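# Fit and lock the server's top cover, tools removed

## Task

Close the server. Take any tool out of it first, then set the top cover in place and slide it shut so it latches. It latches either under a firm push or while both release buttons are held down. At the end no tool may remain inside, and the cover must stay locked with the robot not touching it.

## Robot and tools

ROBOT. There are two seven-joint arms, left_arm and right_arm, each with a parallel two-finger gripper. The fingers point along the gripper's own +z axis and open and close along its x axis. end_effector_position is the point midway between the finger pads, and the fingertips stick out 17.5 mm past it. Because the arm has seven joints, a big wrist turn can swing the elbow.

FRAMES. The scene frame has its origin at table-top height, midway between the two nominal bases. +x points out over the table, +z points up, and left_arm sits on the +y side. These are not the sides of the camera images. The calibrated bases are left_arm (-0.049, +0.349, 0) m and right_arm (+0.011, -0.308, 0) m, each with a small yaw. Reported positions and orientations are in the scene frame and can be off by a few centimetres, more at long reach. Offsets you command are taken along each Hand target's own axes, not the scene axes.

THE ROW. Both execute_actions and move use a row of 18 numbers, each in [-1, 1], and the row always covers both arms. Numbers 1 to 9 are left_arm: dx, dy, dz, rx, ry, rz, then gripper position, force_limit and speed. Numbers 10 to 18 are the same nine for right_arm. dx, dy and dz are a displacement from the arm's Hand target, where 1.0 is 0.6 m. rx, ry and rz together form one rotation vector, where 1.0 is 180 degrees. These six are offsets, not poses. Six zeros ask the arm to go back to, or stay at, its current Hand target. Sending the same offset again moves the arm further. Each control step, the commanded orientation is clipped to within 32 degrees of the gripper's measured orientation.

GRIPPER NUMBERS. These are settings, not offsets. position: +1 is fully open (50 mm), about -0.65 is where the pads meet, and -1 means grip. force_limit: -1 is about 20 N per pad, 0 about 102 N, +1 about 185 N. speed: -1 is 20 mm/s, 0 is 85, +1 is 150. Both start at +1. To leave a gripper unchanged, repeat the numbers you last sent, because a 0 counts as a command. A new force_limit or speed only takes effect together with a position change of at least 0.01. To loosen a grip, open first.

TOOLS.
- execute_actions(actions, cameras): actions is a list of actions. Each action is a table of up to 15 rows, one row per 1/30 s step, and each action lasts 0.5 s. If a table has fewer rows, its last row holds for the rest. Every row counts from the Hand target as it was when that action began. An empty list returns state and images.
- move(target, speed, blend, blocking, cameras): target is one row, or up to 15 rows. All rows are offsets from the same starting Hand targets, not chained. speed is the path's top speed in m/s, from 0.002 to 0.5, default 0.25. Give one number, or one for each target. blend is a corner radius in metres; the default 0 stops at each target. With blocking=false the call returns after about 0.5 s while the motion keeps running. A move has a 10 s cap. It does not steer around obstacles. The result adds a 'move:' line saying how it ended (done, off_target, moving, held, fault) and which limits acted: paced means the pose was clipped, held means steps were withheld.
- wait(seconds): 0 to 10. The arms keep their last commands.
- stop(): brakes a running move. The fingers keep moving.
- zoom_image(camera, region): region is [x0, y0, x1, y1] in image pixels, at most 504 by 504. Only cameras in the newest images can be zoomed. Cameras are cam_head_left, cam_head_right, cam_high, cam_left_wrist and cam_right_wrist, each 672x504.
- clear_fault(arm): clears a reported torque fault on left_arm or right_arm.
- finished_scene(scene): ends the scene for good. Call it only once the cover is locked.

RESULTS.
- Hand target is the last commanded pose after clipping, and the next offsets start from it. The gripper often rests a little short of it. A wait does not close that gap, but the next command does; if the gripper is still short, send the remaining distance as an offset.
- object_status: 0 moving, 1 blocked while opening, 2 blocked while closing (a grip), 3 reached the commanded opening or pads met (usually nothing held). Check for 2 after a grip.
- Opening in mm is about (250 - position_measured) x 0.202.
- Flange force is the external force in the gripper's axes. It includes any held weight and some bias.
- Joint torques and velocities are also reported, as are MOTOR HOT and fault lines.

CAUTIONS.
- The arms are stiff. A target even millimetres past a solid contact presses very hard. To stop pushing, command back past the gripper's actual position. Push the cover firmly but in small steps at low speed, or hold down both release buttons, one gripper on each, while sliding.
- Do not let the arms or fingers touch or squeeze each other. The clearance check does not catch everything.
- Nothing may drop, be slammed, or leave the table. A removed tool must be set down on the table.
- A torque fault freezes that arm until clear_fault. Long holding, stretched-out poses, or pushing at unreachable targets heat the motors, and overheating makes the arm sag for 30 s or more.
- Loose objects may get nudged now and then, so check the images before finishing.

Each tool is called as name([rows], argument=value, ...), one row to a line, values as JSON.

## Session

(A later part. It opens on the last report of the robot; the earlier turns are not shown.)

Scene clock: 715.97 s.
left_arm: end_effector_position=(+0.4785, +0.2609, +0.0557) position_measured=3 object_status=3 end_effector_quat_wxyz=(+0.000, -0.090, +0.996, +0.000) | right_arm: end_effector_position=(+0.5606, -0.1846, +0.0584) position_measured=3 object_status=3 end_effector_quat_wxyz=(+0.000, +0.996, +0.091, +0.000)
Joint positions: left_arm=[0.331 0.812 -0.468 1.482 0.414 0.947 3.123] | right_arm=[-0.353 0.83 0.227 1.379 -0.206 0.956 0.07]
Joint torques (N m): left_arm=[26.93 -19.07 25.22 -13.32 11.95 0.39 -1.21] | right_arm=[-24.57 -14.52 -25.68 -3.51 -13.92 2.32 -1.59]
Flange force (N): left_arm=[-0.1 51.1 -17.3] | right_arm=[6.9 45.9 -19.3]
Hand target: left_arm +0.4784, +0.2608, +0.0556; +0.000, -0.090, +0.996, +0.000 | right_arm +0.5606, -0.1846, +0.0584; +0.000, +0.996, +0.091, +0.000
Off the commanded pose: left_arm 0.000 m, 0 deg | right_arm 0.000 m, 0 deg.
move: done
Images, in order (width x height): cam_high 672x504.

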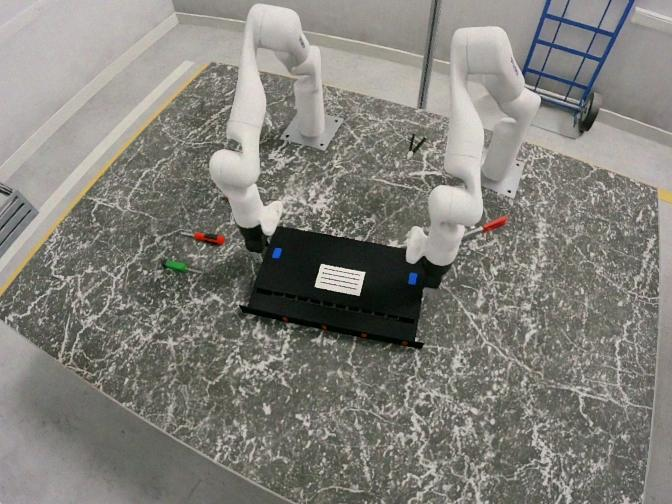

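move(target=[0,0,-0.0125,0,0,0,1,-0.8,0, 0,0,-0.0125,0,0,0,1,-0.8,0], speed=0.03, cameras=["cam_high","cam_left_wrist","cam_right_wrist"])

zoom_image(camera="cam_high", region=[235, 275, 315, 335])

zoom_image(camera="cam_high", region=[365, 295, 445, 355])

Scene clock: 730.17 s.
left_arm: end_effector_position=(+0.4784, +0.2608, +0.0631) position_measured=3 object_status=3 end_effector_quat_wxyz=(+0.000, -0.090, +0.996, +0.000) | right_arm: end_effector_position=(+0.5606, -0.1846, +0.0659) position_measured=3 object_status=3 end_effector_quat_wxyz=(+0.000, +0.996, +0.091, +0.000)
Joint positions: left_arm=[0.333 0.801 -0.472 1.476 0.408 0.963 3.128] | right_arm=[-0.354 0.82 0.229 1.373 -0.203 0.973 0.068]
Joint torques (N m): left_arm=[25.06 -33.2 20.43 -18.74 11.26 0.16 -1.16] | right_arm=[-24.85 -32 -24.01 -13.98 -14.77 0.95 -1.72]
Flange force (N): left_arm=[-2.4 46.7 10.5] | right_arm=[-0.4 47.0 11.1]
Hand target: left_arm +0.4784, +0.2608, +0.0631; +0.000, -0.090, +0.996, +0.000 | right_arm +0.5606, -0.1846, +0.0659; +0.000, +0.996, +0.091, +0.000
Off the commanded pose: left_arm 0.000 m, 0 deg | right_arm 0.000 m, 0 deg.
move: done
camera_calibration:
cam_left_wrist: T_world_to_cam=[[-0.9899, -0.140531, 0.0186558, 0.510604], [-0.14079, 0.989949, -0.0133531, -0.125863], [-0.0165917, -0.0158448, -0.999737, 0.242716], [0, 0, 0, 1]] pos_world=[0.491754, 0.2002, 0.231446]
cam_right_wrist: T_world_to_cam=[[0.98422, 0.175828, -0.0198888, -0.518528], [0.176126, -0.984263, 0.0143541, -0.232281], [-0.017052, -0.0176305, -0.999699, 0.238677], [0, 0, 0, 1]] pos_world=[0.555326, -0.133246, 0.231626]
Images, in order (width x height): cam_high 672x504, cam_left_wrist 672x504, cam_right_wrist 672x504.

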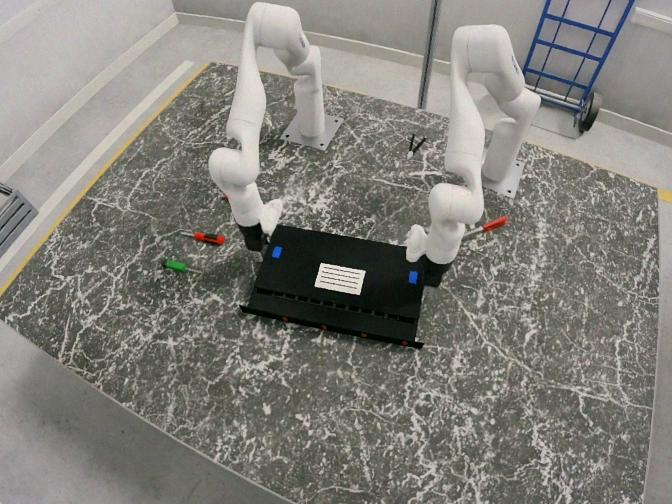

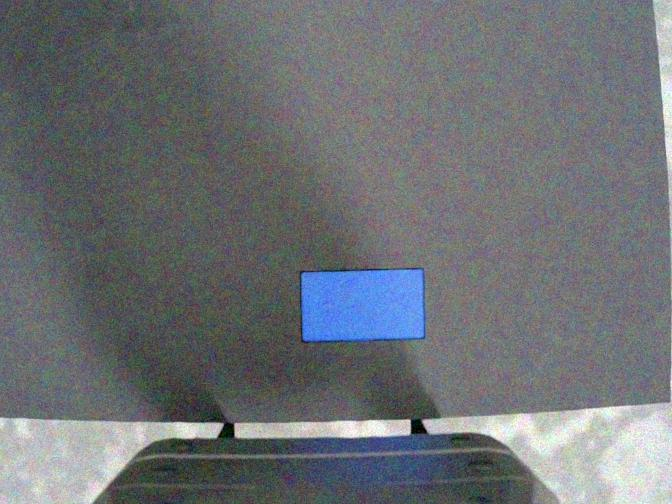

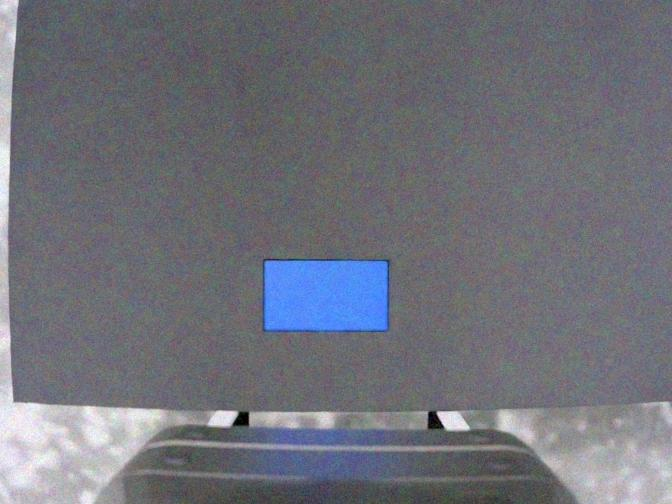

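Scaled by 6.300 from the camera's 672x504 image, which has a finer 960x720 frame.

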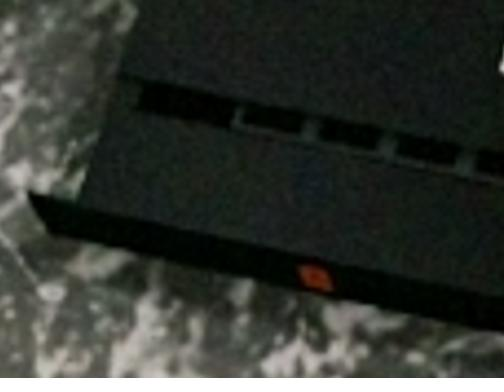

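Scaled by 6.300 from the camera's 672x504 image, which has a finer 960x720 frame.

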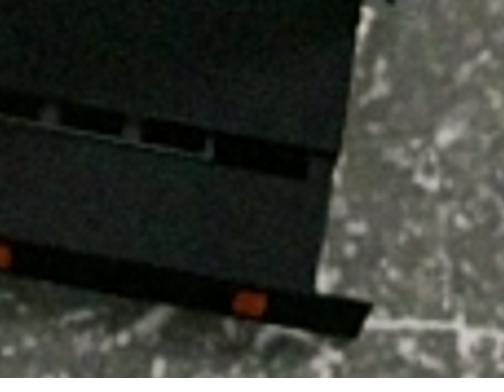

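wait(seconds=0, cameras=["cam_head_left","cam_head_right"])

zoom_image(camera="cam_head_left", region=[170, 265, 240, 315])

zoom_image(camera="cam_head_left", region=[320, 235, 390, 285])

zoom_image(camera="cam_head_right", region=[185, 265, 255, 315])

Scene clock: 738.03 s.
left_arm: end_effector_position=(+0.4784, +0.2608, +0.0631) position_measured=3 object_status=3 end_effector_quat_wxyz=(+0.000, -0.090, +0.996, +0.000) | right_arm: end_effector_position=(+0.5606, -0.1846, +0.0659) position_measured=3 object_status=3 end_effector_quat_wxyz=(+0.000, +0.996, +0.091, +0.000)
Joint positions: left_arm=[0.333 0.801 -0.472 1.476 0.408 0.963 3.128] | right_arm=[-0.354 0.82 0.229 1.373 -0.203 0.973 0.068]
Joint torques (N m): left_arm=[25.04 -33.28 20.3 -18.78 11.23 0.2 -1.08] | right_arm=[-24.84 -32.16 -23.97 -14.04 -14.72 1.01 -1.68]
Flange force (N): left_arm=[-2.3 46.8 10.8] | right_arm=[-0.5 46.9 11.6]
Hand target: left_arm +0.4784, +0.2608, +0.0631; +0.000, -0.090, +0.996, +0.000 | right_arm +0.5606, -0.1846, +0.0659; +0.000, +0.996, +0.091, +0.000
Tool commands: left_gripper/position=+1.0 left_gripper/force_limit=-0.8 left_gripper/speed=+0.0 right_gripper/position=+1.0 right_gripper/force_limit=-0.8 right_gripper/speed=+0.0
Off the commanded pose: left_arm 0.000 m, 0 deg | right_arm 0.000 m, 0 deg.
Images, in order (width x height): cam_head_left 672x504, cam_head_right 672x504.

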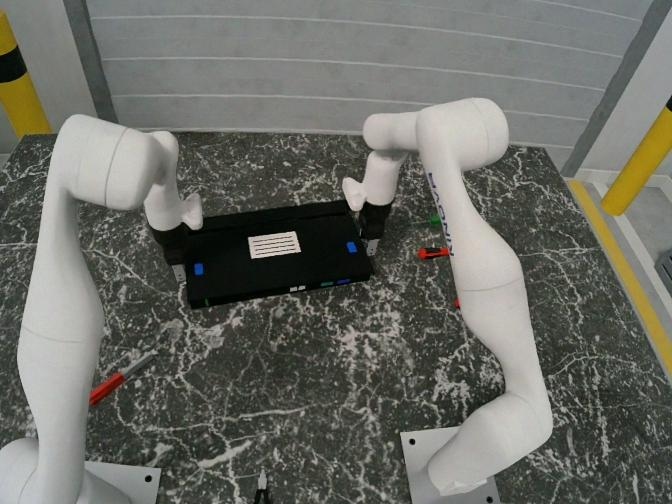

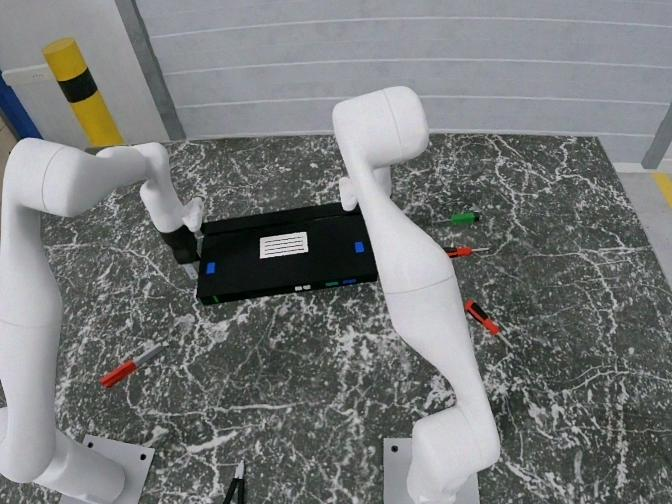

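Scaled by 7.200 from the camera's 672x504 image, which has a finer 960x720 frame.

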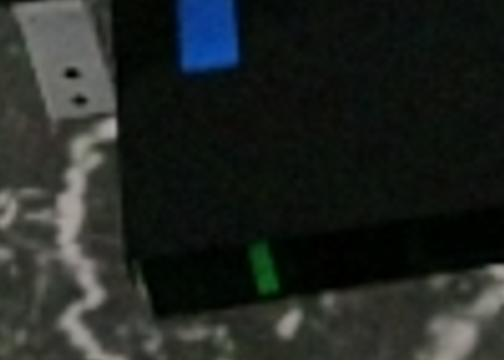

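Scaled by 7.200 from the camera's 672x504 image, which has a finer 960x720 frame.

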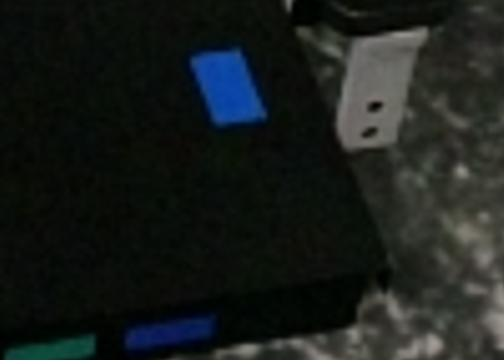

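Scaled by 7.200 from the camera's 672x504 image, which has a finer 960x720 frame.

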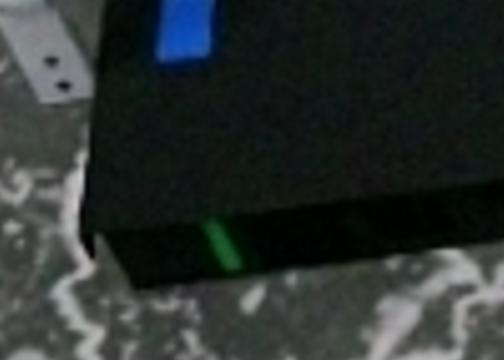

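move(target=[0.005,0,-0.003,0,0,0,1,-0.8,0, -0.005,0,-0.003,0,0,0,1,-0.8,0], speed=0.02)

Scene clock: 754.43 s.
left_arm: end_effector_position=(+0.4755, +0.2603, +0.0649) position_measured=3 object_status=3 end_effector_quat_wxyz=(+0.000, -0.090, +0.996, +0.000) | right_arm: end_effector_position=(+0.5577, -0.1852, +0.0677) position_measured=3 object_status=3 end_effector_quat_wxyz=(+0.000, +0.996, +0.091, +0.000)
Joint positions: left_arm=[0.337 0.793 -0.473 1.486 0.407 0.961 3.128] | right_arm=[-0.355 0.811 0.23 1.384 -0.202 0.97 0.068]
Joint torques (N m): left_arm=[26.53 -28.81 22.78 -14.48 11.3 2.49 -1.19] | right_arm=[-24.84 -25.56 -24.75 -9.35 -14.55 2.22 -1.63]
Flange force (N): left_arm=[-8.2 47.7 5.0] | right_arm=[4.2 46.9 1.2]
Hand target: left_arm +0.4755, +0.2603, +0.0649; +0.000, -0.090, +0.996, +0.000 | right_arm +0.5577, -0.1852, +0.0677; +0.000, +0.996, +0.091, +0.000
Off the commanded pose: left_arm 0.000 m, 0 deg | right_arm 0.000 m, 0 deg.
move: done

move(target=[0,0.0033,0,0,0,0,1,-0.8,0, 0,-0.0033,0,0,0,0,1,-0.8,0], speed=0.02)

move(target=[0,-0.0067,0,0,0,0,1,-0.8,0, 0,0.0067,0,0,0,0,1,-0.8,0], speed=0.02)

Scene clock: 759.27 s.
left_arm: end_effector_position=(+0.4751, +0.2621, +0.0649) position_measured=3 object_status=3 end_effector_quat_wxyz=(+0.000, -0.089, +0.996, +0.000) | right_arm: end_effector_position=(+0.5574, -0.1833, +0.0678) position_measured=3 object_status=3 end_effector_quat_wxyz=(+0.000, +0.996, +0.091, +0.000)
Joint positions: left_arm=[0.334 0.792 -0.473 1.489 0.407 0.96 3.124] | right_arm=[-0.359 0.811 0.23 1.384 -0.202 0.97 0.064]
Joint torques (N m): left_arm=[15.67 -26.83 11.8 -13.4 6.76 0.24 -0.53] | right_arm=[-33.89 -25.46 -34.23 -11.48 -19.92 1.4 -2.27]
Flange force (N): left_arm=[-1.7 29.7 3.4] | right_arm=[0.8 64.2 -2.1]
Hand target: left_arm +0.4751, +0.2622, +0.0649; +0.000, -0.090, +0.996, +0.000 | right_arm +0.5573, -0.1832, +0.0677; +0.000, +0.996, +0.091, +0.000
Off the commanded pose: left_arm 0.000 m, 0 deg | right_arm 0.000 m, 0 deg.
move: done

Scene clock: 759.97 s.
left_arm: end_effector_position=(+0.4758, +0.2586, +0.0649) position_measured=3 object_status=3 end_effector_quat_wxyz=(+0.000, -0.090, +0.996, +0.000) | right_arm: end_effector_position=(+0.5579, -0.1868, +0.0676) position_measured=3 object_status=3 end_effector_quat_wxyz=(-0.001, +0.996, +0.092, -0.001)
Joint positions: left_arm=[0.34 0.795 -0.473 1.483 0.407 0.963 3.133] | right_arm=[-0.352 0.811 0.229 1.385 -0.203 0.97 0.071]
Joint torques (N m): left_arm=[35.17 -29.32 31.86 -21.22 16.28 -0.45 -1.73] | right_arm=[-16.03 -24.41 -15.51 -9.21 -9.59 0.9 -1.14]
Flange force (N): left_arm=[1.2 67.3 -1.9] | right_arm=[1.6 30.4 -0.5]
Hand target: left_arm +0.4759, +0.2583, +0.0649; +0.000, -0.090, +0.996, +0.000 | right_arm +0.5580, -0.1872, +0.0677; +0.000, +0.996, +0.091, +0.000
Off the commanded pose: left_arm 0.000 m, 0 deg | right_arm 0.000 m, 0 deg.
move: done

move([
  [0,0.0033,0,0,0,0,1,-0.8,0, 0,-0.0033,0,0,0,0,1,-0.8,0],
  [0,0.0033,0.006,0,0,0,1,-0.8,0, 0,-0.0033,0.006,0,0,0,1,-0.8,0],
], speed=0.02)

move(target=[0,0,0.005,0,0,0,1,-0.8,0, 0,0,0.005,0,0,0,1,-0.8,0], speed=0.02)

Scene clock: 770.20 s.
left_arm: end_effector_position=(+0.4755, +0.2602, +0.0614) position_measured=3 object_status=3 end_effector_quat_wxyz=(+0.000, -0.090, +0.996, +0.000) | right_arm: end_effector_position=(+0.5577, -0.1852, +0.0642) position_measured=3 object_status=3 end_effector_quat_wxyz=(+0.000, +0.996, +0.092, +0.000)
Joint positions: left_arm=[0.336 0.798 -0.471 1.489 0.41 0.953 3.126] | right_arm=[-0.355 0.816 0.229 1.387 -0.204 0.962 0.069]
Joint torques (N m): left_arm=[26.39 -23.38 23.81 -17.37 12.29 -1.37 -1.17] | right_arm=[-24.28 -20.9 -24.74 -10.14 -14.62 -0.42 -1.8]
Flange force (N): left_arm=[4.6 52.1 -10.6] | right_arm=[-2.8 46.4 -10.6]
Hand target: left_arm +0.4755, +0.2602, +0.0613; +0.000, -0.090, +0.996, +0.000 | right_arm +0.5577, -0.1852, +0.0641; +0.000, +0.996, +0.091, +0.000
Off the commanded pose: left_arm 0.000 m, 0 deg | right_arm 0.000 m, 0 deg.
move: done

Scene clock: 770.90 s.
left_arm: end_effector_position=(+0.4755, +0.2602, +0.0583) position_measured=3 object_status=3 end_effector_quat_wxyz=(+0.000, -0.090, +0.996, +0.000) | right_arm: end_effector_position=(+0.5577, -0.1852, +0.0611) position_measured=3 object_status=3 end_effector_quat_wxyz=(+0.000, +0.996, +0.091, +0.000)
Joint positions: left_arm=[0.335 0.803 -0.469 1.491 0.412 0.947 3.124] | right_arm=[-0.354 0.82 0.228 1.39 -0.205 0.955 0.07]
Joint torques (N m): left_arm=[26.96 -21.39 24.78 -13.8 11.93 0.71 -1.19] | right_arm=[-24.58 -18.25 -25.36 -7.05 -14.28 0.99 -1.67]
Flange force (N): left_arm=[-1.9 50.8 -12.3] | right_arm=[2.1 46.5 -14.0]
Hand target: left_arm +0.4755, +0.2602, +0.0583; +0.000, -0.090, +0.996, +0.000 | right_arm +0.5577, -0.1852, +0.0611; +0.000, +0.996, +0.091, +0.000
Off the commanded pose: left_arm 0.000 m, 0 deg | right_arm 0.000 m, 0 deg.
move: done

move(target=[0,0,0.004,0,0,0,1,-0.8,0, 0,0,0.004,0,0,0,1,-0.8,0], speed=0.02)

move(target=[0,0,0.003,0,0,0,1,-0.8,0, 0,0,0.003,0,0,0,1,-0.8,0], speed=0.02)

Scene clock: 775.83 s.
left_arm: end_effector_position=(+0.4755, +0.2602, +0.0559) position_measured=3 object_status=3 end_effector_quat_wxyz=(+0.000, -0.090, +0.996, +0.000) | right_arm: end_effector_position=(+0.5577, -0.1852, +0.0587) position_measured=3 object_status=3 end_effector_quat_wxyz=(+0.000, +0.996, +0.091, +0.000)
Joint positions: left_arm=[0.334 0.806 -0.468 1.493 0.414 0.942 3.123] | right_arm=[-0.354 0.824 0.227 1.392 -0.205 0.95 0.07]
Joint torques (N m): left_arm=[27.02 -23.09 24.5 -13.9 11.7 1.19 -1.23] | right_arm=[-24.83 -14.14 -26.04 -5.57 -14.33 0.61 -1.66]
Flange force (N): left_arm=[-3.5 50.3 -8.5] | right_arm=[1.4 46.9 -22.1]
Hand target: left_arm +0.4755, +0.2602, +0.0559; +0.000, -0.090, +0.996, +0.000 | right_arm +0.5577, -0.1852, +0.0587; +0.000, +0.996, +0.091, +0.000
Off the commanded pose: left_arm 0.000 m, 0 deg | right_arm 0.000 m, 0 deg.
move: done

Scene clock: 776.53 s.
left_arm: end_effector_position=(+0.4755, +0.2602, +0.0541) position_measured=3 object_status=3 end_effector_quat_wxyz=(+0.000, -0.090, +0.996, +0.000) | right_arm: end_effector_position=(+0.5577, -0.1852, +0.0569) position_measured=3 object_status=3 end_effector_quat_wxyz=(+0.000, +0.996, +0.091, +0.000)
Joint positions: left_arm=[0.334 0.809 -0.467 1.495 0.416 0.938 3.122] | right_arm=[-0.354 0.826 0.227 1.393 -0.206 0.946 0.071]
Joint torques (N m): left_arm=[27.26 -18.57 25.75 -12.76 11.87 0.72 -1.28] | right_arm=[-24.88 -12.97 -26.21 -5.18 -14.29 0.42 -1.7]
Flange force (N): left_arm=[-1.3 51.5 -18.1] | right_arm=[1.3 47.1 -24.5]
Hand target: left_arm +0.4755, +0.2602, +0.0541; +0.000, -0.090, +0.996, +0.000 | right_arm +0.5577, -0.1852, +0.0569; +0.000, +0.996, +0.091, +0.000
Off the commanded pose: left_arm 0.000 m, 0 deg | right_arm 0.000 m, 0 deg.
move: done

move(target=[-0.0033,0,0,0,0,0,1,-0.8,0, 0.0033,0,0,0,0,0,1,-0.8,0], speed=0.02)

move(target=[-0.0033,0,0,0,0,0,1,-0.8,0, 0.0033,0,0,0,0,0,1,-0.8,0], speed=0.02)

move(target=[-0.0033,0,0,0,0,0,1,-0.8,0, 0.0033,0,0,0,0,0,1,-0.8,0], speed=0.02, cameras=["cam_high","cam_left_wrist","cam_right_wrist"])

zoom_image(camera="cam_high", region=[235, 275, 315, 335])

zoom_image(camera="cam_high", region=[365, 295, 445, 355])

Scene clock: 782.60 s.
left_arm: end_effector_position=(+0.4774, +0.2606, +0.0540) position_measured=3 object_status=3 end_effector_quat_wxyz=(+0.000, -0.090, +0.996, +0.000) | right_arm: end_effector_position=(+0.5596, -0.1848, +0.0569) position_measured=3 object_status=3 end_effector_quat_wxyz=(+0.000, +0.996, +0.091, +0.000)
Joint positions: left_arm=[0.332 0.812 -0.467 1.487 0.416 0.942 3.122] | right_arm=[-0.353 0.83 0.227 1.385 -0.206 0.95 0.07]
Joint torques (N m): left_arm=[25.38 -24.49 22.67 -21.17 12.45 -4.13 -1.14] | right_arm=[-24.66 -19.78 -24.99 -14.31 -14.85 -4.34 -1.9]
Flange force (N): left_arm=[12.9 53.0 -12.5] | right_arm=[-13.9 47.5 -17.9]
Hand target: left_arm +0.4775, +0.2606, +0.0541; +0.000, -0.090, +0.996, +0.000 | right_arm +0.5596, -0.1848, +0.0569; +0.000, +0.996, +0.091, +0.000
Off the commanded pose: left_arm 0.000 m, 0 deg | right_arm 0.000 m, 0 deg.
move: done

Scene clock: 783.30 s.
left_arm: end_effector_position=(+0.4794, +0.2609, +0.0541) position_measured=3 object_status=3 end_effector_quat_wxyz=(+0.000, -0.090, +0.996, +0.000) | right_arm: end_effector_position=(+0.5616, -0.1845, +0.0569) position_measured=3 object_status=3 end_effector_quat_wxyz=(+0.000, +0.996, +0.091, +0.000)
Joint positions: left_arm=[0.329 0.816 -0.467 1.48 0.416 0.946 3.122] | right_arm=[-0.352 0.834 0.227 1.376 -0.206 0.955 0.07]
Joint torques (N m): left_arm=[24.9 -28.64 21.34 -24.24 12.57 -5.26 -1.1] | right_arm=[-24.36 -24.99 -24.04 -17.09 -14.73 -4.57 -1.83]
Flange force (N): left_arm=[16.0 53.0 -5.9] | right_arm=[-15.6 46.7 -8.7]
Hand target: left_arm +0.4794, +0.2609, +0.0541; +0.000, -0.090, +0.996, +0.000 | right_arm +0.5616, -0.1845, +0.0569; +0.000, +0.996, +0.091, +0.000
Off the commanded pose: left_arm 0.000 m, 0 deg | right_arm 0.000 m, 0 deg.
move: done

Scene clock: 784.00 s.
left_arm: end_effector_position=(+0.4813, +0.2613, +0.0541) position_measured=3 object_status=3 end_effector_quat_wxyz=(+0.000, -0.090, +0.996, +0.000) | right_arm: end_effector_position=(+0.5635, -0.1841, +0.0569) position_measured=3 object_status=3 end_effector_quat_wxyz=(+0.000, +0.996, +0.091, +0.000)
Joint positions: left_arm=[0.327 0.819 -0.467 1.472 0.416 0.95 3.123] | right_arm=[-0.351 0.838 0.227 1.367 -0.206 0.96 0.069]
Joint torques (N m): left_arm=[24.76 -30.45 20.86 -25.48 12.64 -5.71 -1.1] | right_arm=[-24.09 -27.01 -23.5 -18.26 -14.6 -4.77 -1.84]
Flange force (N): left_arm=[17.1 52.9 -3.1] | right_arm=[-16.5 46.2 -5.2]
Hand target: left_arm +0.4814, +0.2613, +0.0541; +0.000, -0.090, +0.996, +0.000 | right_arm +0.5635, -0.1841, +0.0569; +0.000, +0.996, +0.091, +0.000
Off the commanded pose: left_arm 0.000 m, 0 deg | right_arm 0.000 m, 0 deg.
move: done
camera_calibration:
cam_left_wrist: T_world_to_cam=[[-0.989884, -0.140645, 0.0186705, 0.513711], [-0.140906, 0.989932, -0.0134494, -0.125889], [-0.0165909, -0.0159441, -0.999735, 0.233793], [0, 0, 0, 1]] pos_world=[0.494655, 0.2006, 0.222446]
cam_right_wrist: T_world_to_cam=[[0.984237, 0.175732, -0.0198879, -0.521671], [0.17603, -0.98428, 0.0143546, -0.232119], [-0.0170527, -0.0176292, -0.999699, 0.229738], [0, 0, 0, 1]] pos_world=[0.558226, -0.132746, 0.222626]
Images, in order (width x height): cam_high 672x504, cam_left_wrist 672x504, cam_right_wrist 672x504.

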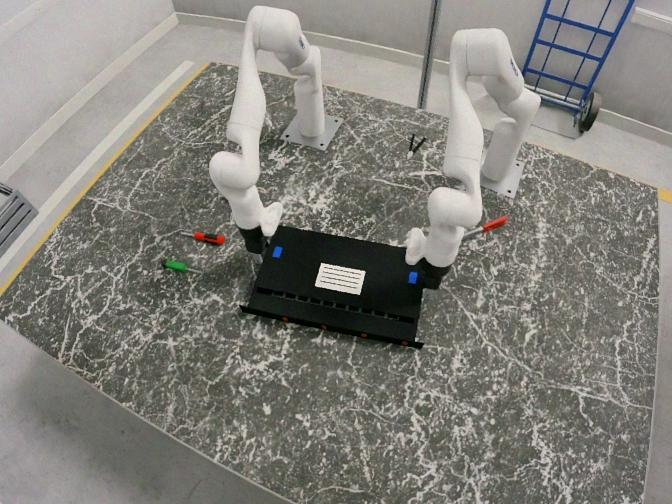

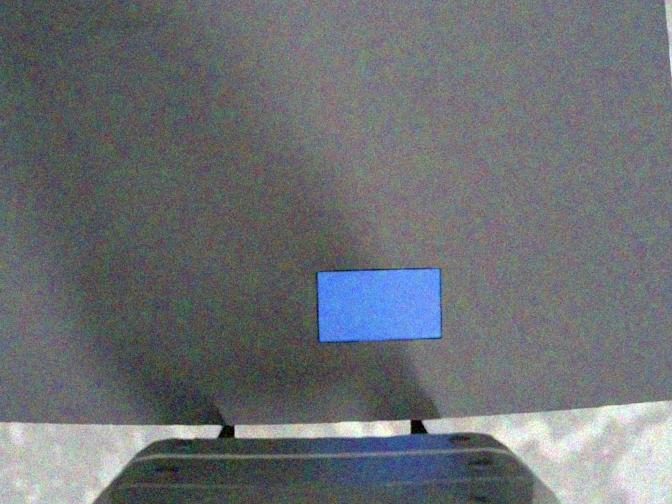

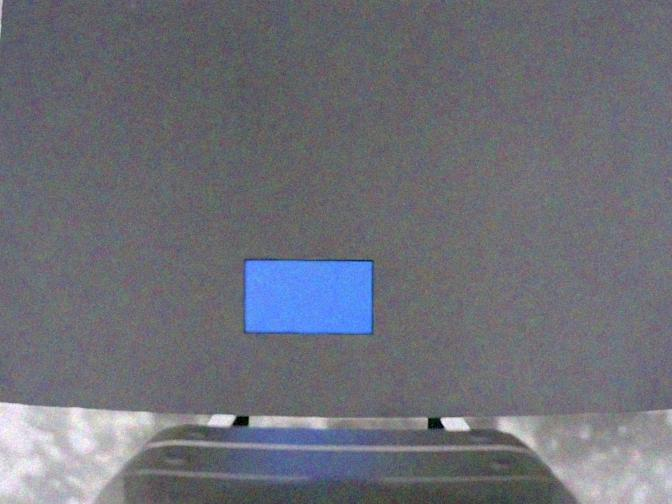

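Scaled by 6.300 from the camera's 672x504 image, which has a finer 960x720 frame.

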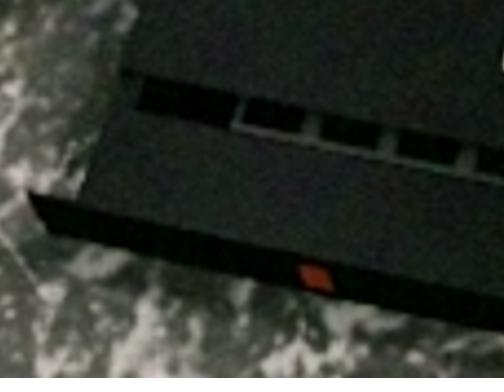

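Scaled by 6.300 from the camera's 672x504 image, which has a finer 960x720 frame.

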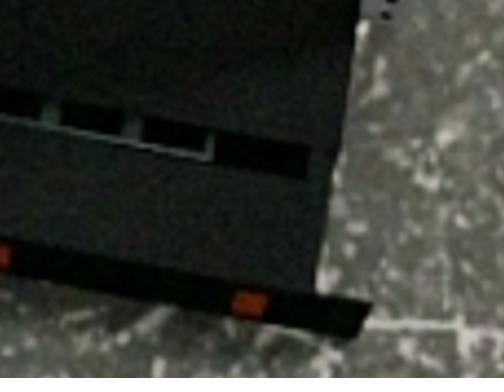

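move([
  [0,0.0133,0,0,0,0,1,-0.8,0, 0,0.0133,0,0,0,0,1,-0.8,0],
  [0,0.0133,-0.045,0,0,0,1,-0.8,0, 0,0.0133,-0.045,0,0,0,1,-0.8,0],
  [0,-0.066,-0.045,0,0,0,1,-0.8,0, 0,-0.066,-0.045,0,0,0,1,-0.8,0],
  [0,-0.066,-0.0205,0,0,0,1,-0.8,0, 0,-0.066,-0.0202,0,0,0,1,-0.8,0],
], speed=[0.05,0.1,0.1,0.04], blend=[0.003,0.01,0.01,0])

move(target=[0,0,0.003,0,0,0,1,-0.8,0, 0,0,0.003,0,0,0,1,-0.8,0], speed=0.02)

move(target=[0,0,0.002,0,0,0,1,-0.8,0, 0,0,0.002,0,0,0,1,-0.8,0], speed=0.02, cameras=["cam_high","cam_head_left"])

zoom_image(camera="cam_high", region=[225, 230, 345, 340])

zoom_image(camera="cam_high", region=[340, 245, 450, 355])

Scene clock: 826.27 s.
left_arm: end_effector_position=(+0.4884, +0.2223, +0.0664) position_measured=3 object_status=3 end_effector_quat_wxyz=(+0.000, -0.090, +0.996, +0.000) | right_arm: end_effector_position=(+0.5563, -0.1452, +0.0691) position_measured=3 object_status=3 end_effector_quat_wxyz=(+0.000, +0.996, +0.091, +0.000)
Joint positions: left_arm=[0.389 0.829 -0.472 1.401 0.407 1.009 3.209] | right_arm=[-0.422 0.827 0.233 1.345 -0.205 0.994 -0.003]
Joint torques (N m): left_arm=[1.78 -22.21 -1.76 -7.19 0.2 0.19 0.32] | right_arm=[1.42 -15.15 1.59 -4.59 0.29 -0.44 -0.05]
Flange force (N): left_arm=[-2.2 3.3 -0.8] | right_arm=[-1.5 -2.5 -15.0]
Hand target: left_arm +0.4884, +0.2223, +0.0664; +0.000, -0.090, +0.996, +0.000 | right_arm +0.5563, -0.1452, +0.0690; +0.000, +0.996, +0.091, +0.000
Off the commanded pose: left_arm 0.000 m, 0 deg | right_arm 0.000 m, 0 deg.
move: done; blend cut to 0.0074 m at target 3

Scene clock: 826.97 s.
left_arm: end_effector_position=(+0.4884, +0.2223, +0.0646) position_measured=3 object_status=3 end_effector_quat_wxyz=(+0.000, -0.090, +0.996, +0.000) | right_arm: end_effector_position=(+0.5563, -0.1452, +0.0673) position_measured=3 object_status=3 end_effector_quat_wxyz=(+0.000, +0.996, +0.091, +0.000)
Joint positions: left_arm=[0.389 0.831 -0.471 1.403 0.408 1.005 3.208] | right_arm=[-0.422 0.83 0.232 1.346 -0.205 0.989 -0.002]
Joint torques (N m): left_arm=[1.81 -22.22 -1.83 -7.18 0.17 0.14 0.31] | right_arm=[1.99 6.27 -0.56 -2.98 -0.26 -6.58 0.14]
Flange force (N): left_arm=[-2.3 3.3 -0.9] | right_arm=[-23.5 -1.5 -59.8]
Hand target: left_arm +0.4884, +0.2223, +0.0646; +0.000, -0.090, +0.996, +0.000 | right_arm +0.5563, -0.1452, +0.0673; +0.000, +0.996, +0.091, +0.000
Off the commanded pose: left_arm 0.000 m, 0 deg | right_arm 0.000 m, 0 deg.
move: done

Scene clock: 827.67 s.
left_arm: end_effector_position=(+0.4884, +0.2223, +0.0635) position_measured=3 object_status=3 end_effector_quat_wxyz=(+0.000, -0.090, +0.996, +0.000) | right_arm: end_effector_position=(+0.5563, -0.1452, +0.0661) position_measured=3 object_status=3 end_effector_quat_wxyz=(+0.000, +0.996, +0.091, +0.000)
Joint positions: left_arm=[0.388 0.833 -0.471 1.404 0.409 1.002 3.208] | right_arm=[-0.422 0.831 0.232 1.347 -0.206 0.987 -0.002]
Joint torques (N m): left_arm=[1.75 -12.51 -0.09 -6.03 0.84 -2.62 0.35] | right_arm=[1.91 19.16 -2.28 3.11 -0.5 -6.85 0.17]
Flange force (N): left_arm=[4.7 6.3 -22.5] | right_arm=[-21.9 -1.6 -83.8]
Hand target: left_arm +0.4884, +0.2223, +0.0634; +0.000, -0.090, +0.996, +0.000 | right_arm +0.5563, -0.1452, +0.0660; +0.000, +0.996, +0.091, +0.000
Off the commanded pose: left_arm 0.000 m, 0 deg | right_arm 0.000 m, 0 deg.
move: done
Images, in order (width x height): cam_head_left 672x504, cam_high 672x504.

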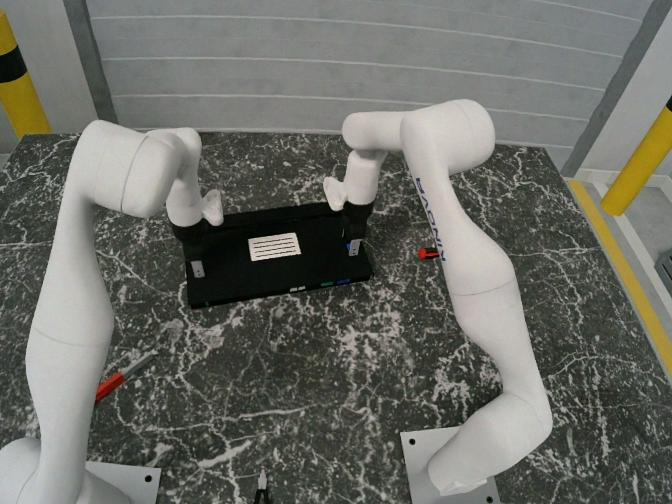

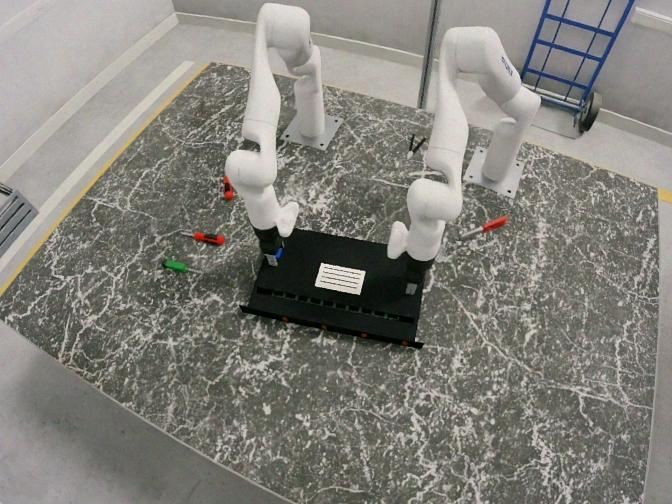

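Scaled by 4.200 from the camera's 672x504 image, which has a finer 960x720 frame.

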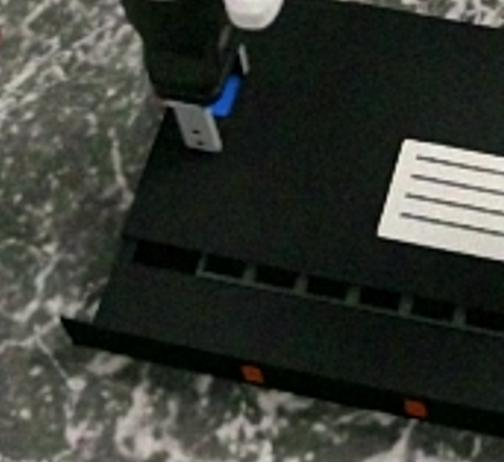

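Scaled by 4.582 from the camera's 672x504 image, which has a finer 960x720 frame.

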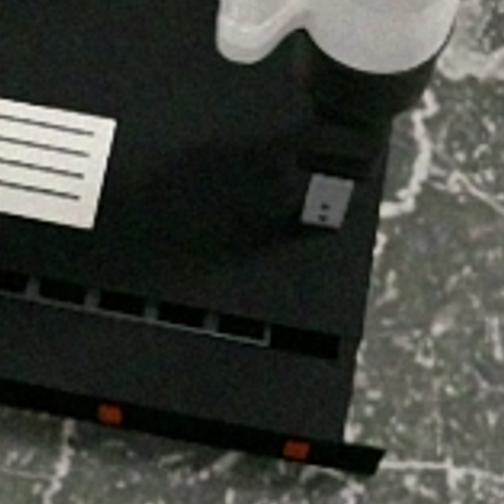

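move([
  [0,0,-0.111,0,0,0,1,-0.8,0, 0,0,-0.0565,0,0,0,-0.66,-0.8,0],
  [0.2088,-0.316,-0.111,0,0,-0.5,1,-0.8,0, 0.2269,0.0149,-0.0565,0,0,0,-0.66,-0.8,0],
  [0.2088,-0.316,0.0142,0,0,-0.5,1,-0.8,0, 0.2269,0.0149,-0.0065,0,0,0,-0.66,-0.8,0],
], speed=[0.1,0.35,0.1], blend=[0.01,0.01,0], cameras=["cam_high","cam_left_wrist"])

Scene clock: 850.83 s.
left_arm: end_effector_position=(+0.3990, +0.0134, +0.0548) position_measured=3 object_status=3 end_effector_quat_wxyz=(+0.000, +0.768, -0.641, +0.000) | right_arm: end_effector_position=(+0.6918, -0.1292, +0.0697) position_measured=251 object_status=3 end_effector_quat_wxyz=(+0.000, +0.996, +0.091, +0.000)
Joint positions: left_arm=[0.954 0.949 -0.807 1.371 0.709 1.121 4.999] | right_arm=[-0.307 1.203 0.24 0.502 -0.226 1.45 -0.044]
Joint torques (N m): left_arm=[1.86 -22.3 -4.3 -6.19 0.12 0.06 0.28] | right_arm=[0.81 -27.74 1.3 -8.58 0.15 -0.15 -0.07]
Flange force (N): left_arm=[-1.0 -4.3 -1.2] | right_arm=no reading
Hand target: left_arm +0.3990, +0.0134, +0.0548; +0.000, +0.768, -0.641, +0.000 | right_arm +0.6918, -0.1292, +0.0698; +0.000, +0.996, +0.091, +0.000
Off the commanded pose: left_arm 0.000 m, 0 deg | right_arm 0.000 m, 0 deg.
move: done
camera_calibration:
cam_left_wrist: T_world_to_cam=[[0.140532, -0.989909, 0.018189, -0.0422627], [-0.989946, -0.140787, -0.0136215, 0.461772], [0.0160449, -0.0160919, -0.999742, 0.216146], [0, 0, 0, 1]] pos_world=[0.4596, 0.0266536, 0.223149]
Images, in order (width x height): cam_high 672x504, cam_left_wrist 672x504.

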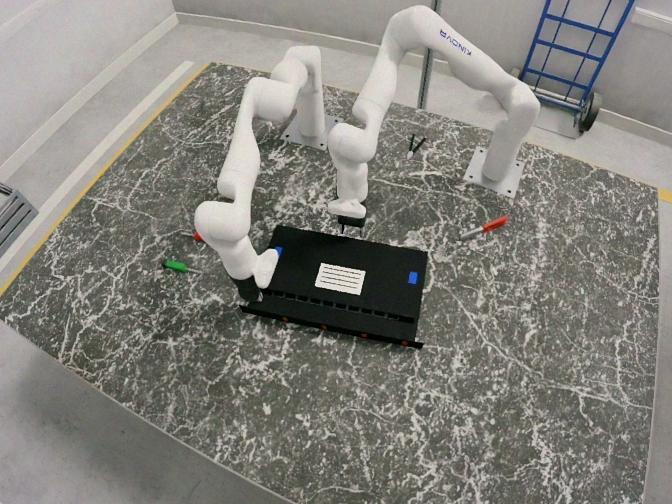

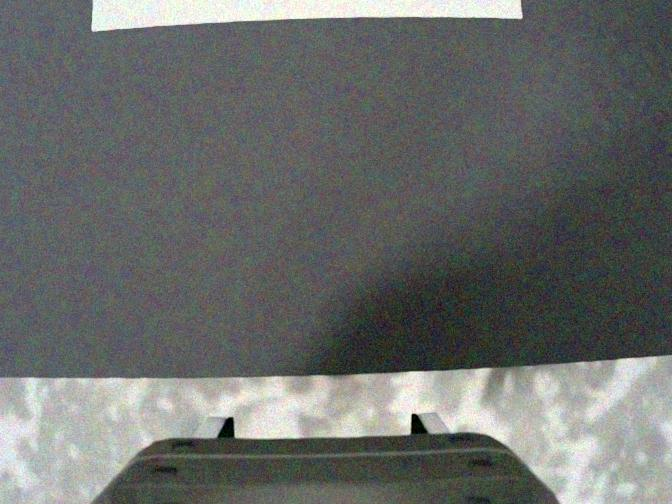

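move(target=[0,-0.0167,0,0,0,0,1,-0.8,0, 0,0,0.006,0,0,0,-0.66,-0.8,0], speed=0.03)

move(target=[0,-0.005,0,0,0,0,1,-0.8,0, 0,0,0.002,0,0,0,-0.66,-0.8,0], speed=0.02)

Scene clock: 854.60 s.
left_arm: end_effector_position=(+0.4088, +0.0152, +0.0548) position_measured=3 object_status=3 end_effector_quat_wxyz=(+0.000, +0.768, -0.641, +0.000) | right_arm: end_effector_position=(+0.6919, -0.1292, +0.0664) position_measured=251 object_status=3 end_effector_quat_wxyz=(+0.000, +0.996, +0.091, +0.000)
Joint positions: left_arm=[0.933 0.96 -0.805 1.341 0.709 1.135 4.997] | right_arm=[-0.308 1.205 0.24 0.508 -0.226 1.441 -0.043]
Joint torques (N m): left_arm=[1.79 -22.62 -4.42 -6.31 0.14 0.13 0.32] | right_arm=[0.34 -8.49 0.01 -2.49 0.07 -2.97 -0.13]
Flange force (N): left_arm=[-1.4 -3.9 -1.0] | right_arm=no reading
Hand target: left_arm +0.4088, +0.0152, +0.0548; +0.000, +0.768, -0.641, +0.000 | right_arm +0.6918, -0.1292, +0.0662; +0.000, +0.996, +0.091, +0.000
Off the commanded pose: left_arm 0.000 m, 0 deg | right_arm 0.000 m, 0 deg.
move: done

Scene clock: 855.30 s.
left_arm: end_effector_position=(+0.4117, +0.0157, +0.0548) position_measured=3 object_status=3 end_effector_quat_wxyz=(+0.000, +0.768, -0.641, +0.000) | right_arm: end_effector_position=(+0.6918, -0.1292, +0.0651) position_measured=251 object_status=3 end_effector_quat_wxyz=(+0.000, +0.996, +0.091, +0.000)
Joint positions: left_arm=[0.926 0.964 -0.804 1.332 0.709 1.139 4.996] | right_arm=[-0.308 1.206 0.24 0.511 -0.226 1.439 -0.043]
Joint torques (N m): left_arm=[1.09 -22.75 -5.07 -6.99 0.04 -0.65 0.2] | right_arm=[0.16 4 -0.84 1.25 0.03 -4.99 -0.15]
Flange force (N): left_arm=[-1.6 -1.7 -1.5] | right_arm=no reading
Hand target: left_arm +0.4118, +0.0157, +0.0548; +0.000, +0.768, -0.641, +0.000 | right_arm +0.6918, -0.1292, +0.0650; +0.000, +0.996, +0.091, +0.000
Off the commanded pose: left_arm 0.000 m, 0 deg | right_arm 0.000 m, 0 deg.
move: done

move(target=[0,-0.004,0,0,0,0,1,-0.8,0, 0,0,0,0,0,0,-0.66,-0.8,0], speed=0.02)

move(target=[0,-0.003,0,0,0,0,1,-0.8,0, 0,0,0,0,0,0,-0.66,-0.8,0], speed=0.02)

move(target=[0,-0.002,0,0,0,0,1,-0.8,0, 0,0,0,0,0,0,-0.66,-0.8,0], speed=0.02, cameras=["cam_high","cam_left_wrist"])

zoom_image(camera="cam_high", region=[235, 275, 315, 335])

zoom_image(camera="cam_high", region=[365, 295, 445, 355])

Scene clock: 860.30 s.
left_arm: end_effector_position=(+0.4143, +0.0162, +0.0549) position_measured=3 object_status=3 end_effector_quat_wxyz=(+0.000, +0.768, -0.641, +0.000) | right_arm: end_effector_position=(+0.6918, -0.1292, +0.0650) position_measured=251 object_status=3 end_effector_quat_wxyz=(+0.000, +0.996, +0.091, +0.000)
Joint positions: left_arm=[0.921 0.966 -0.803 1.324 0.709 1.143 4.996] | right_arm=[-0.308 1.206 0.24 0.511 -0.226 1.439 -0.043]
Joint torques (N m): left_arm=[1.86 -22.77 -4.24 -6.29 0.1 0.09 0.31] | right_arm=[-0.01 4.54 -0.95 1.43 -0.01 -4.93 -0.18]
Flange force (N): left_arm=[-1.2 -4.2 -1.2] | right_arm=no reading
Hand target: left_arm +0.4141, +0.0162, +0.0548; +0.000, +0.768, -0.641, +0.000 | right_arm +0.6918, -0.1292, +0.0650; +0.000, +0.996, +0.091, +0.000
Off the commanded pose: left_arm 0.000 m, 0 deg | right_arm 0.000 m, 0 deg.
move: done

Scene clock: 861.00 s.
left_arm: end_effector_position=(+0.4159, +0.0165, +0.0548) position_measured=3 object_status=3 end_effector_quat_wxyz=(+0.000, +0.768, -0.641, +0.000) | right_arm: end_effector_position=(+0.6918, -0.1292, +0.0650) position_measured=251 object_status=3 end_effector_quat_wxyz=(+0.000, +0.996, +0.091, +0.000)
Joint positions: left_arm=[0.918 0.969 -0.803 1.319 0.709 1.145 4.996] | right_arm=[-0.308 1.206 0.24 0.511 -0.226 1.439 -0.043]
Joint torques (N m): left_arm=[0.24 -23.43 -6.1 -7.57 -0.27 -1.29 0.09] | right_arm=[0.12 4.56 -0.92 1.42 0 -4.96 -0.19]
Flange force (N): left_arm=[-1.0 0.0 -0.8] | right_arm=no reading
Hand target: left_arm +0.4159, +0.0165, +0.0548; +0.000, +0.768, -0.641, +0.000 | right_arm +0.6918, -0.1292, +0.0650; +0.000, +0.996, +0.091, +0.000
Off the commanded pose: left_arm 0.000 m, 0 deg | right_arm 0.000 m, 0 deg.
move: done

Scene clock: 861.70 s.
left_arm: end_effector_position=(+0.4171, +0.0167, +0.0548) position_measured=3 object_status=3 end_effector_quat_wxyz=(+0.000, +0.768, -0.641, +0.000) | right_arm: end_effector_position=(+0.6918, -0.1292, +0.0650) position_measured=251 object_status=3 end_effector_quat_wxyz=(+0.000, +0.996, +0.091, +0.000)
Joint positions: left_arm=[0.915 0.97 -0.803 1.315 0.708 1.147 4.995] | right_arm=[-0.308 1.206 0.24 0.511 -0.226 1.439 -0.043]
Joint torques (N m): left_arm=[-0.01 -23.35 -6.32 -8.02 -0.25 -1.75 0.1] | right_arm=[0.03 4.49 -0.89 1.45 0 -4.97 -0.16]
Flange force (N): left_arm=[-1.8 1.4 -1.4] | right_arm=no reading
Hand target: left_arm +0.4171, +0.0167, +0.0548; +0.000, +0.768, -0.641, +0.000 | right_arm +0.6918, -0.1292, +0.0650; +0.000, +0.996, +0.091, +0.000
Off the commanded pose: left_arm 0.000 m, 0 deg | right_arm 0.000 m, 0 deg.
move: done
camera_calibration:
cam_left_wrist: T_world_to_cam=[[0.140645, -0.989893, 0.0181756, -0.0415906], [-0.989932, -0.140899, -0.0135199, 0.480128], [0.0159442, -0.0160911, -0.999743, 0.215956], [0, 0, 0, 1]] pos_world=[0.4777, 0.0299542, 0.223148]
Images, in order (width x height): cam_high 672x504, cam_left_wrist 672x504.

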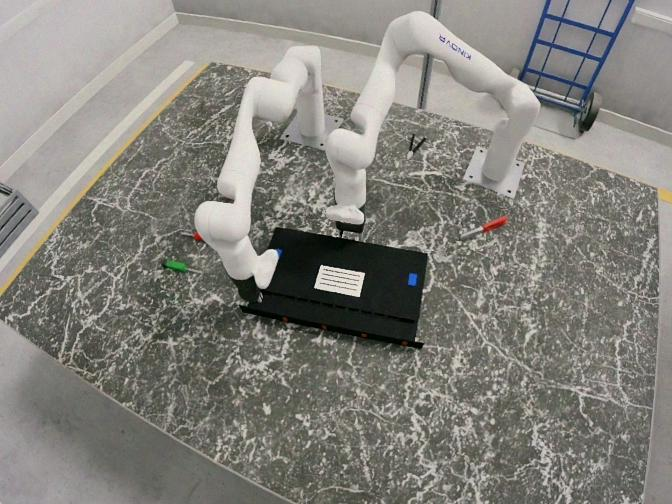

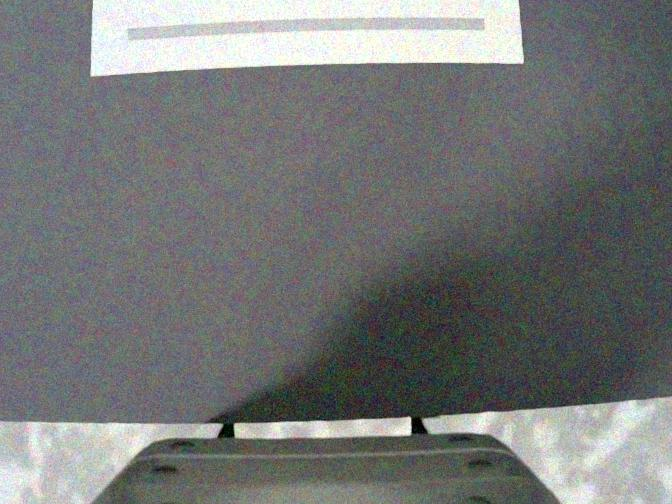

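Scaled by 6.300 from the camera's 672x504 image, which has a finer 960x720 frame.

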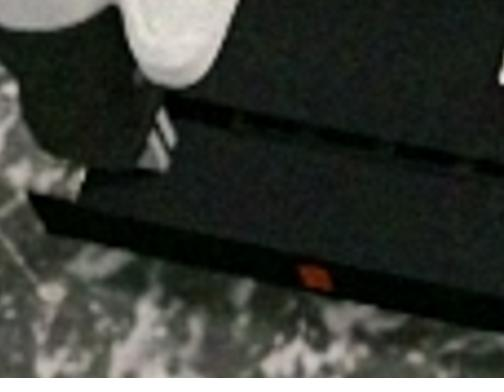

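Scaled by 6.300 from the camera's 672x504 image, which has a finer 960x720 frame.

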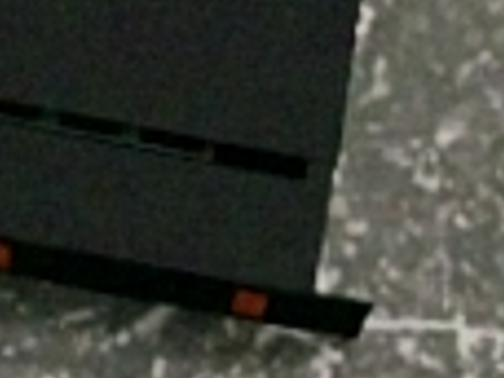

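move([
  [0,0.002,0,0,0,0,1,-0.8,0, 0,0,-0.015,0,0,0,-0.66,-0.8,0],
  [0,0.002,0,0,0,0,1,-0.8,0, -0.1,0,-0.015,0,0,0,-0.66,-0.8,0],
  [0,0.002,0,0,0,0,1,-0.8,0, -0.1,0,-0.0075,0,0,0,-0.66,-0.8,0],
], speed=[0.04,0.1,0.03], blend=[0.003,0.003,0])

move(target=[0,0,0,0,0,0,1,-0.8,0, 0,0,0.0025,0,0,0,-0.66,-0.8,0], speed=0.02)

Scene clock: 872.97 s.
left_arm: end_effector_position=(+0.4159, +0.0165, +0.0548) position_measured=3 object_status=3 end_effector_quat_wxyz=(+0.000, +0.768, -0.641, +0.000) | right_arm: end_effector_position=(+0.6329, -0.1401, +0.0697) position_measured=251 object_status=3 end_effector_quat_wxyz=(+0.000, +0.996, +0.091, +0.000)
Joint positions: left_arm=[0.918 0.969 -0.803 1.319 0.709 1.145 4.996] | right_arm=[-0.36 0.999 0.236 0.965 -0.214 1.199 -0.004]
Joint torques (N m): left_arm=[1.87 -22.83 -4.38 -6.35 0.15 0.08 0.3] | right_arm=[0.73 -25.07 1.81 -7.86 0.12 -0.14 -0.07]
Flange force (N): left_arm=[-1.3 -4.1 -1.1] | right_arm=[1.7 -1.4 -2.8]
Hand target: left_arm +0.4159, +0.0165, +0.0548; +0.000, +0.768, -0.641, +0.000 | right_arm +0.6328, -0.1401, +0.0696; +0.000, +0.996, +0.091, +0.000
Off the commanded pose: left_arm 0.000 m, 0 deg | right_arm 0.000 m, 0 deg.
move: done; blend cut to 0.0023 m at target 2

Scene clock: 873.67 s.
left_arm: end_effector_position=(+0.4159, +0.0165, +0.0548) position_measured=3 object_status=3 end_effector_quat_wxyz=(+0.000, +0.768, -0.641, +0.000) | right_arm: end_effector_position=(+0.6328, -0.1401, +0.0681) position_measured=251 object_status=3 end_effector_quat_wxyz=(+0.000, +0.996, +0.091, +0.000)
Joint positions: left_arm=[0.918 0.969 -0.803 1.319 0.709 1.145 4.996] | right_arm=[-0.36 1.001 0.236 0.967 -0.214 1.196 -0.004]
Joint torques (N m): left_arm=[1.78 -22.92 -4.33 -6.3 0.11 0.11 0.27] | right_arm=[0.79 -25.08 1.73 -7.97 0.15 -0.16 -0.11]
Flange force (N): left_arm=[-1.0 -4.2 -1.0] | right_arm=[1.0 -1.3 -2.7]
Hand target: left_arm +0.4159, +0.0165, +0.0548; +0.000, +0.768, -0.641, +0.000 | right_arm +0.6328, -0.1401, +0.0681; +0.000, +0.996, +0.091, +0.000
Off the commanded pose: left_arm 0.000 m, 0 deg | right_arm 0.000 m, 0 deg.
move: done

move(target=[0,0,0,0,0,0,1,-0.8,0, 0,0,0.0025,0,0,0,-0.66,-0.8,0], speed=0.02)

move(target=[0,0,0,0,0,0,1,-0.8,0, 0,0,0.002,0,0,0,-0.66,-0.8,0], speed=0.02)

Scene clock: 876.63 s.
left_arm: end_effector_position=(+0.4159, +0.0165, +0.0548) position_measured=3 object_status=3 end_effector_quat_wxyz=(+0.000, +0.768, -0.641, +0.000) | right_arm: end_effector_position=(+0.6328, -0.1401, +0.0666) position_measured=251 object_status=3 end_effector_quat_wxyz=(+0.000, +0.996, +0.091, +0.000)
Joint positions: left_arm=[0.918 0.969 -0.803 1.319 0.709 1.145 4.996] | right_arm=[-0.36 1.002 0.236 0.968 -0.214 1.193 -0.004]
Joint torques (N m): left_arm=[1.83 -22.8 -4.29 -6.33 0.11 0.11 0.29] | right_arm=[0.35 -12.4 0.37 -5.63 -0.14 -3.21 -0.16]
Flange force (N): left_arm=[-1.3 -4.0 -1.1] | right_arm=[-8.8 0.2 -25.6]
Hand target: left_arm +0.4159, +0.0165, +0.0548; +0.000, +0.768, -0.641, +0.000 | right_arm +0.6328, -0.1401, +0.0666; +0.000, +0.996, +0.091, +0.000
Off the commanded pose: left_arm 0.000 m, 0 deg | right_arm 0.000 m, 0 deg.
move: done

Scene clock: 877.33 s.
left_arm: end_effector_position=(+0.4159, +0.0165, +0.0548) position_measured=3 object_status=3 end_effector_quat_wxyz=(+0.000, +0.768, -0.641, +0.000) | right_arm: end_effector_position=(+0.6329, -0.1401, +0.0654) position_measured=251 object_status=3 end_effector_quat_wxyz=(+0.000, +0.996, +0.091, +0.000)
Joint positions: left_arm=[0.918 0.969 -0.803 1.319 0.709 1.145 4.996] | right_arm=[-0.36 1.004 0.235 0.969 -0.214 1.19 -0.004]
Joint torques (N m): left_arm=[1.82 -22.84 -4.36 -6.4 0.18 0.14 0.26] | right_arm=[0.13 -0.95 -0.88 -1.16 -0.21 -3.86 -0.17]
Flange force (N): left_arm=[-1.4 -3.8 -1.0] | right_arm=[-10.4 0.7 -44.3]
Hand target: left_arm +0.4159, +0.0165, +0.0548; +0.000, +0.768, -0.641, +0.000 | right_arm +0.6328, -0.1401, +0.0654; +0.000, +0.996, +0.091, +0.000
Off the commanded pose: left_arm 0.000 m, 0 deg | right_arm 0.000 m, 0 deg.
move: done


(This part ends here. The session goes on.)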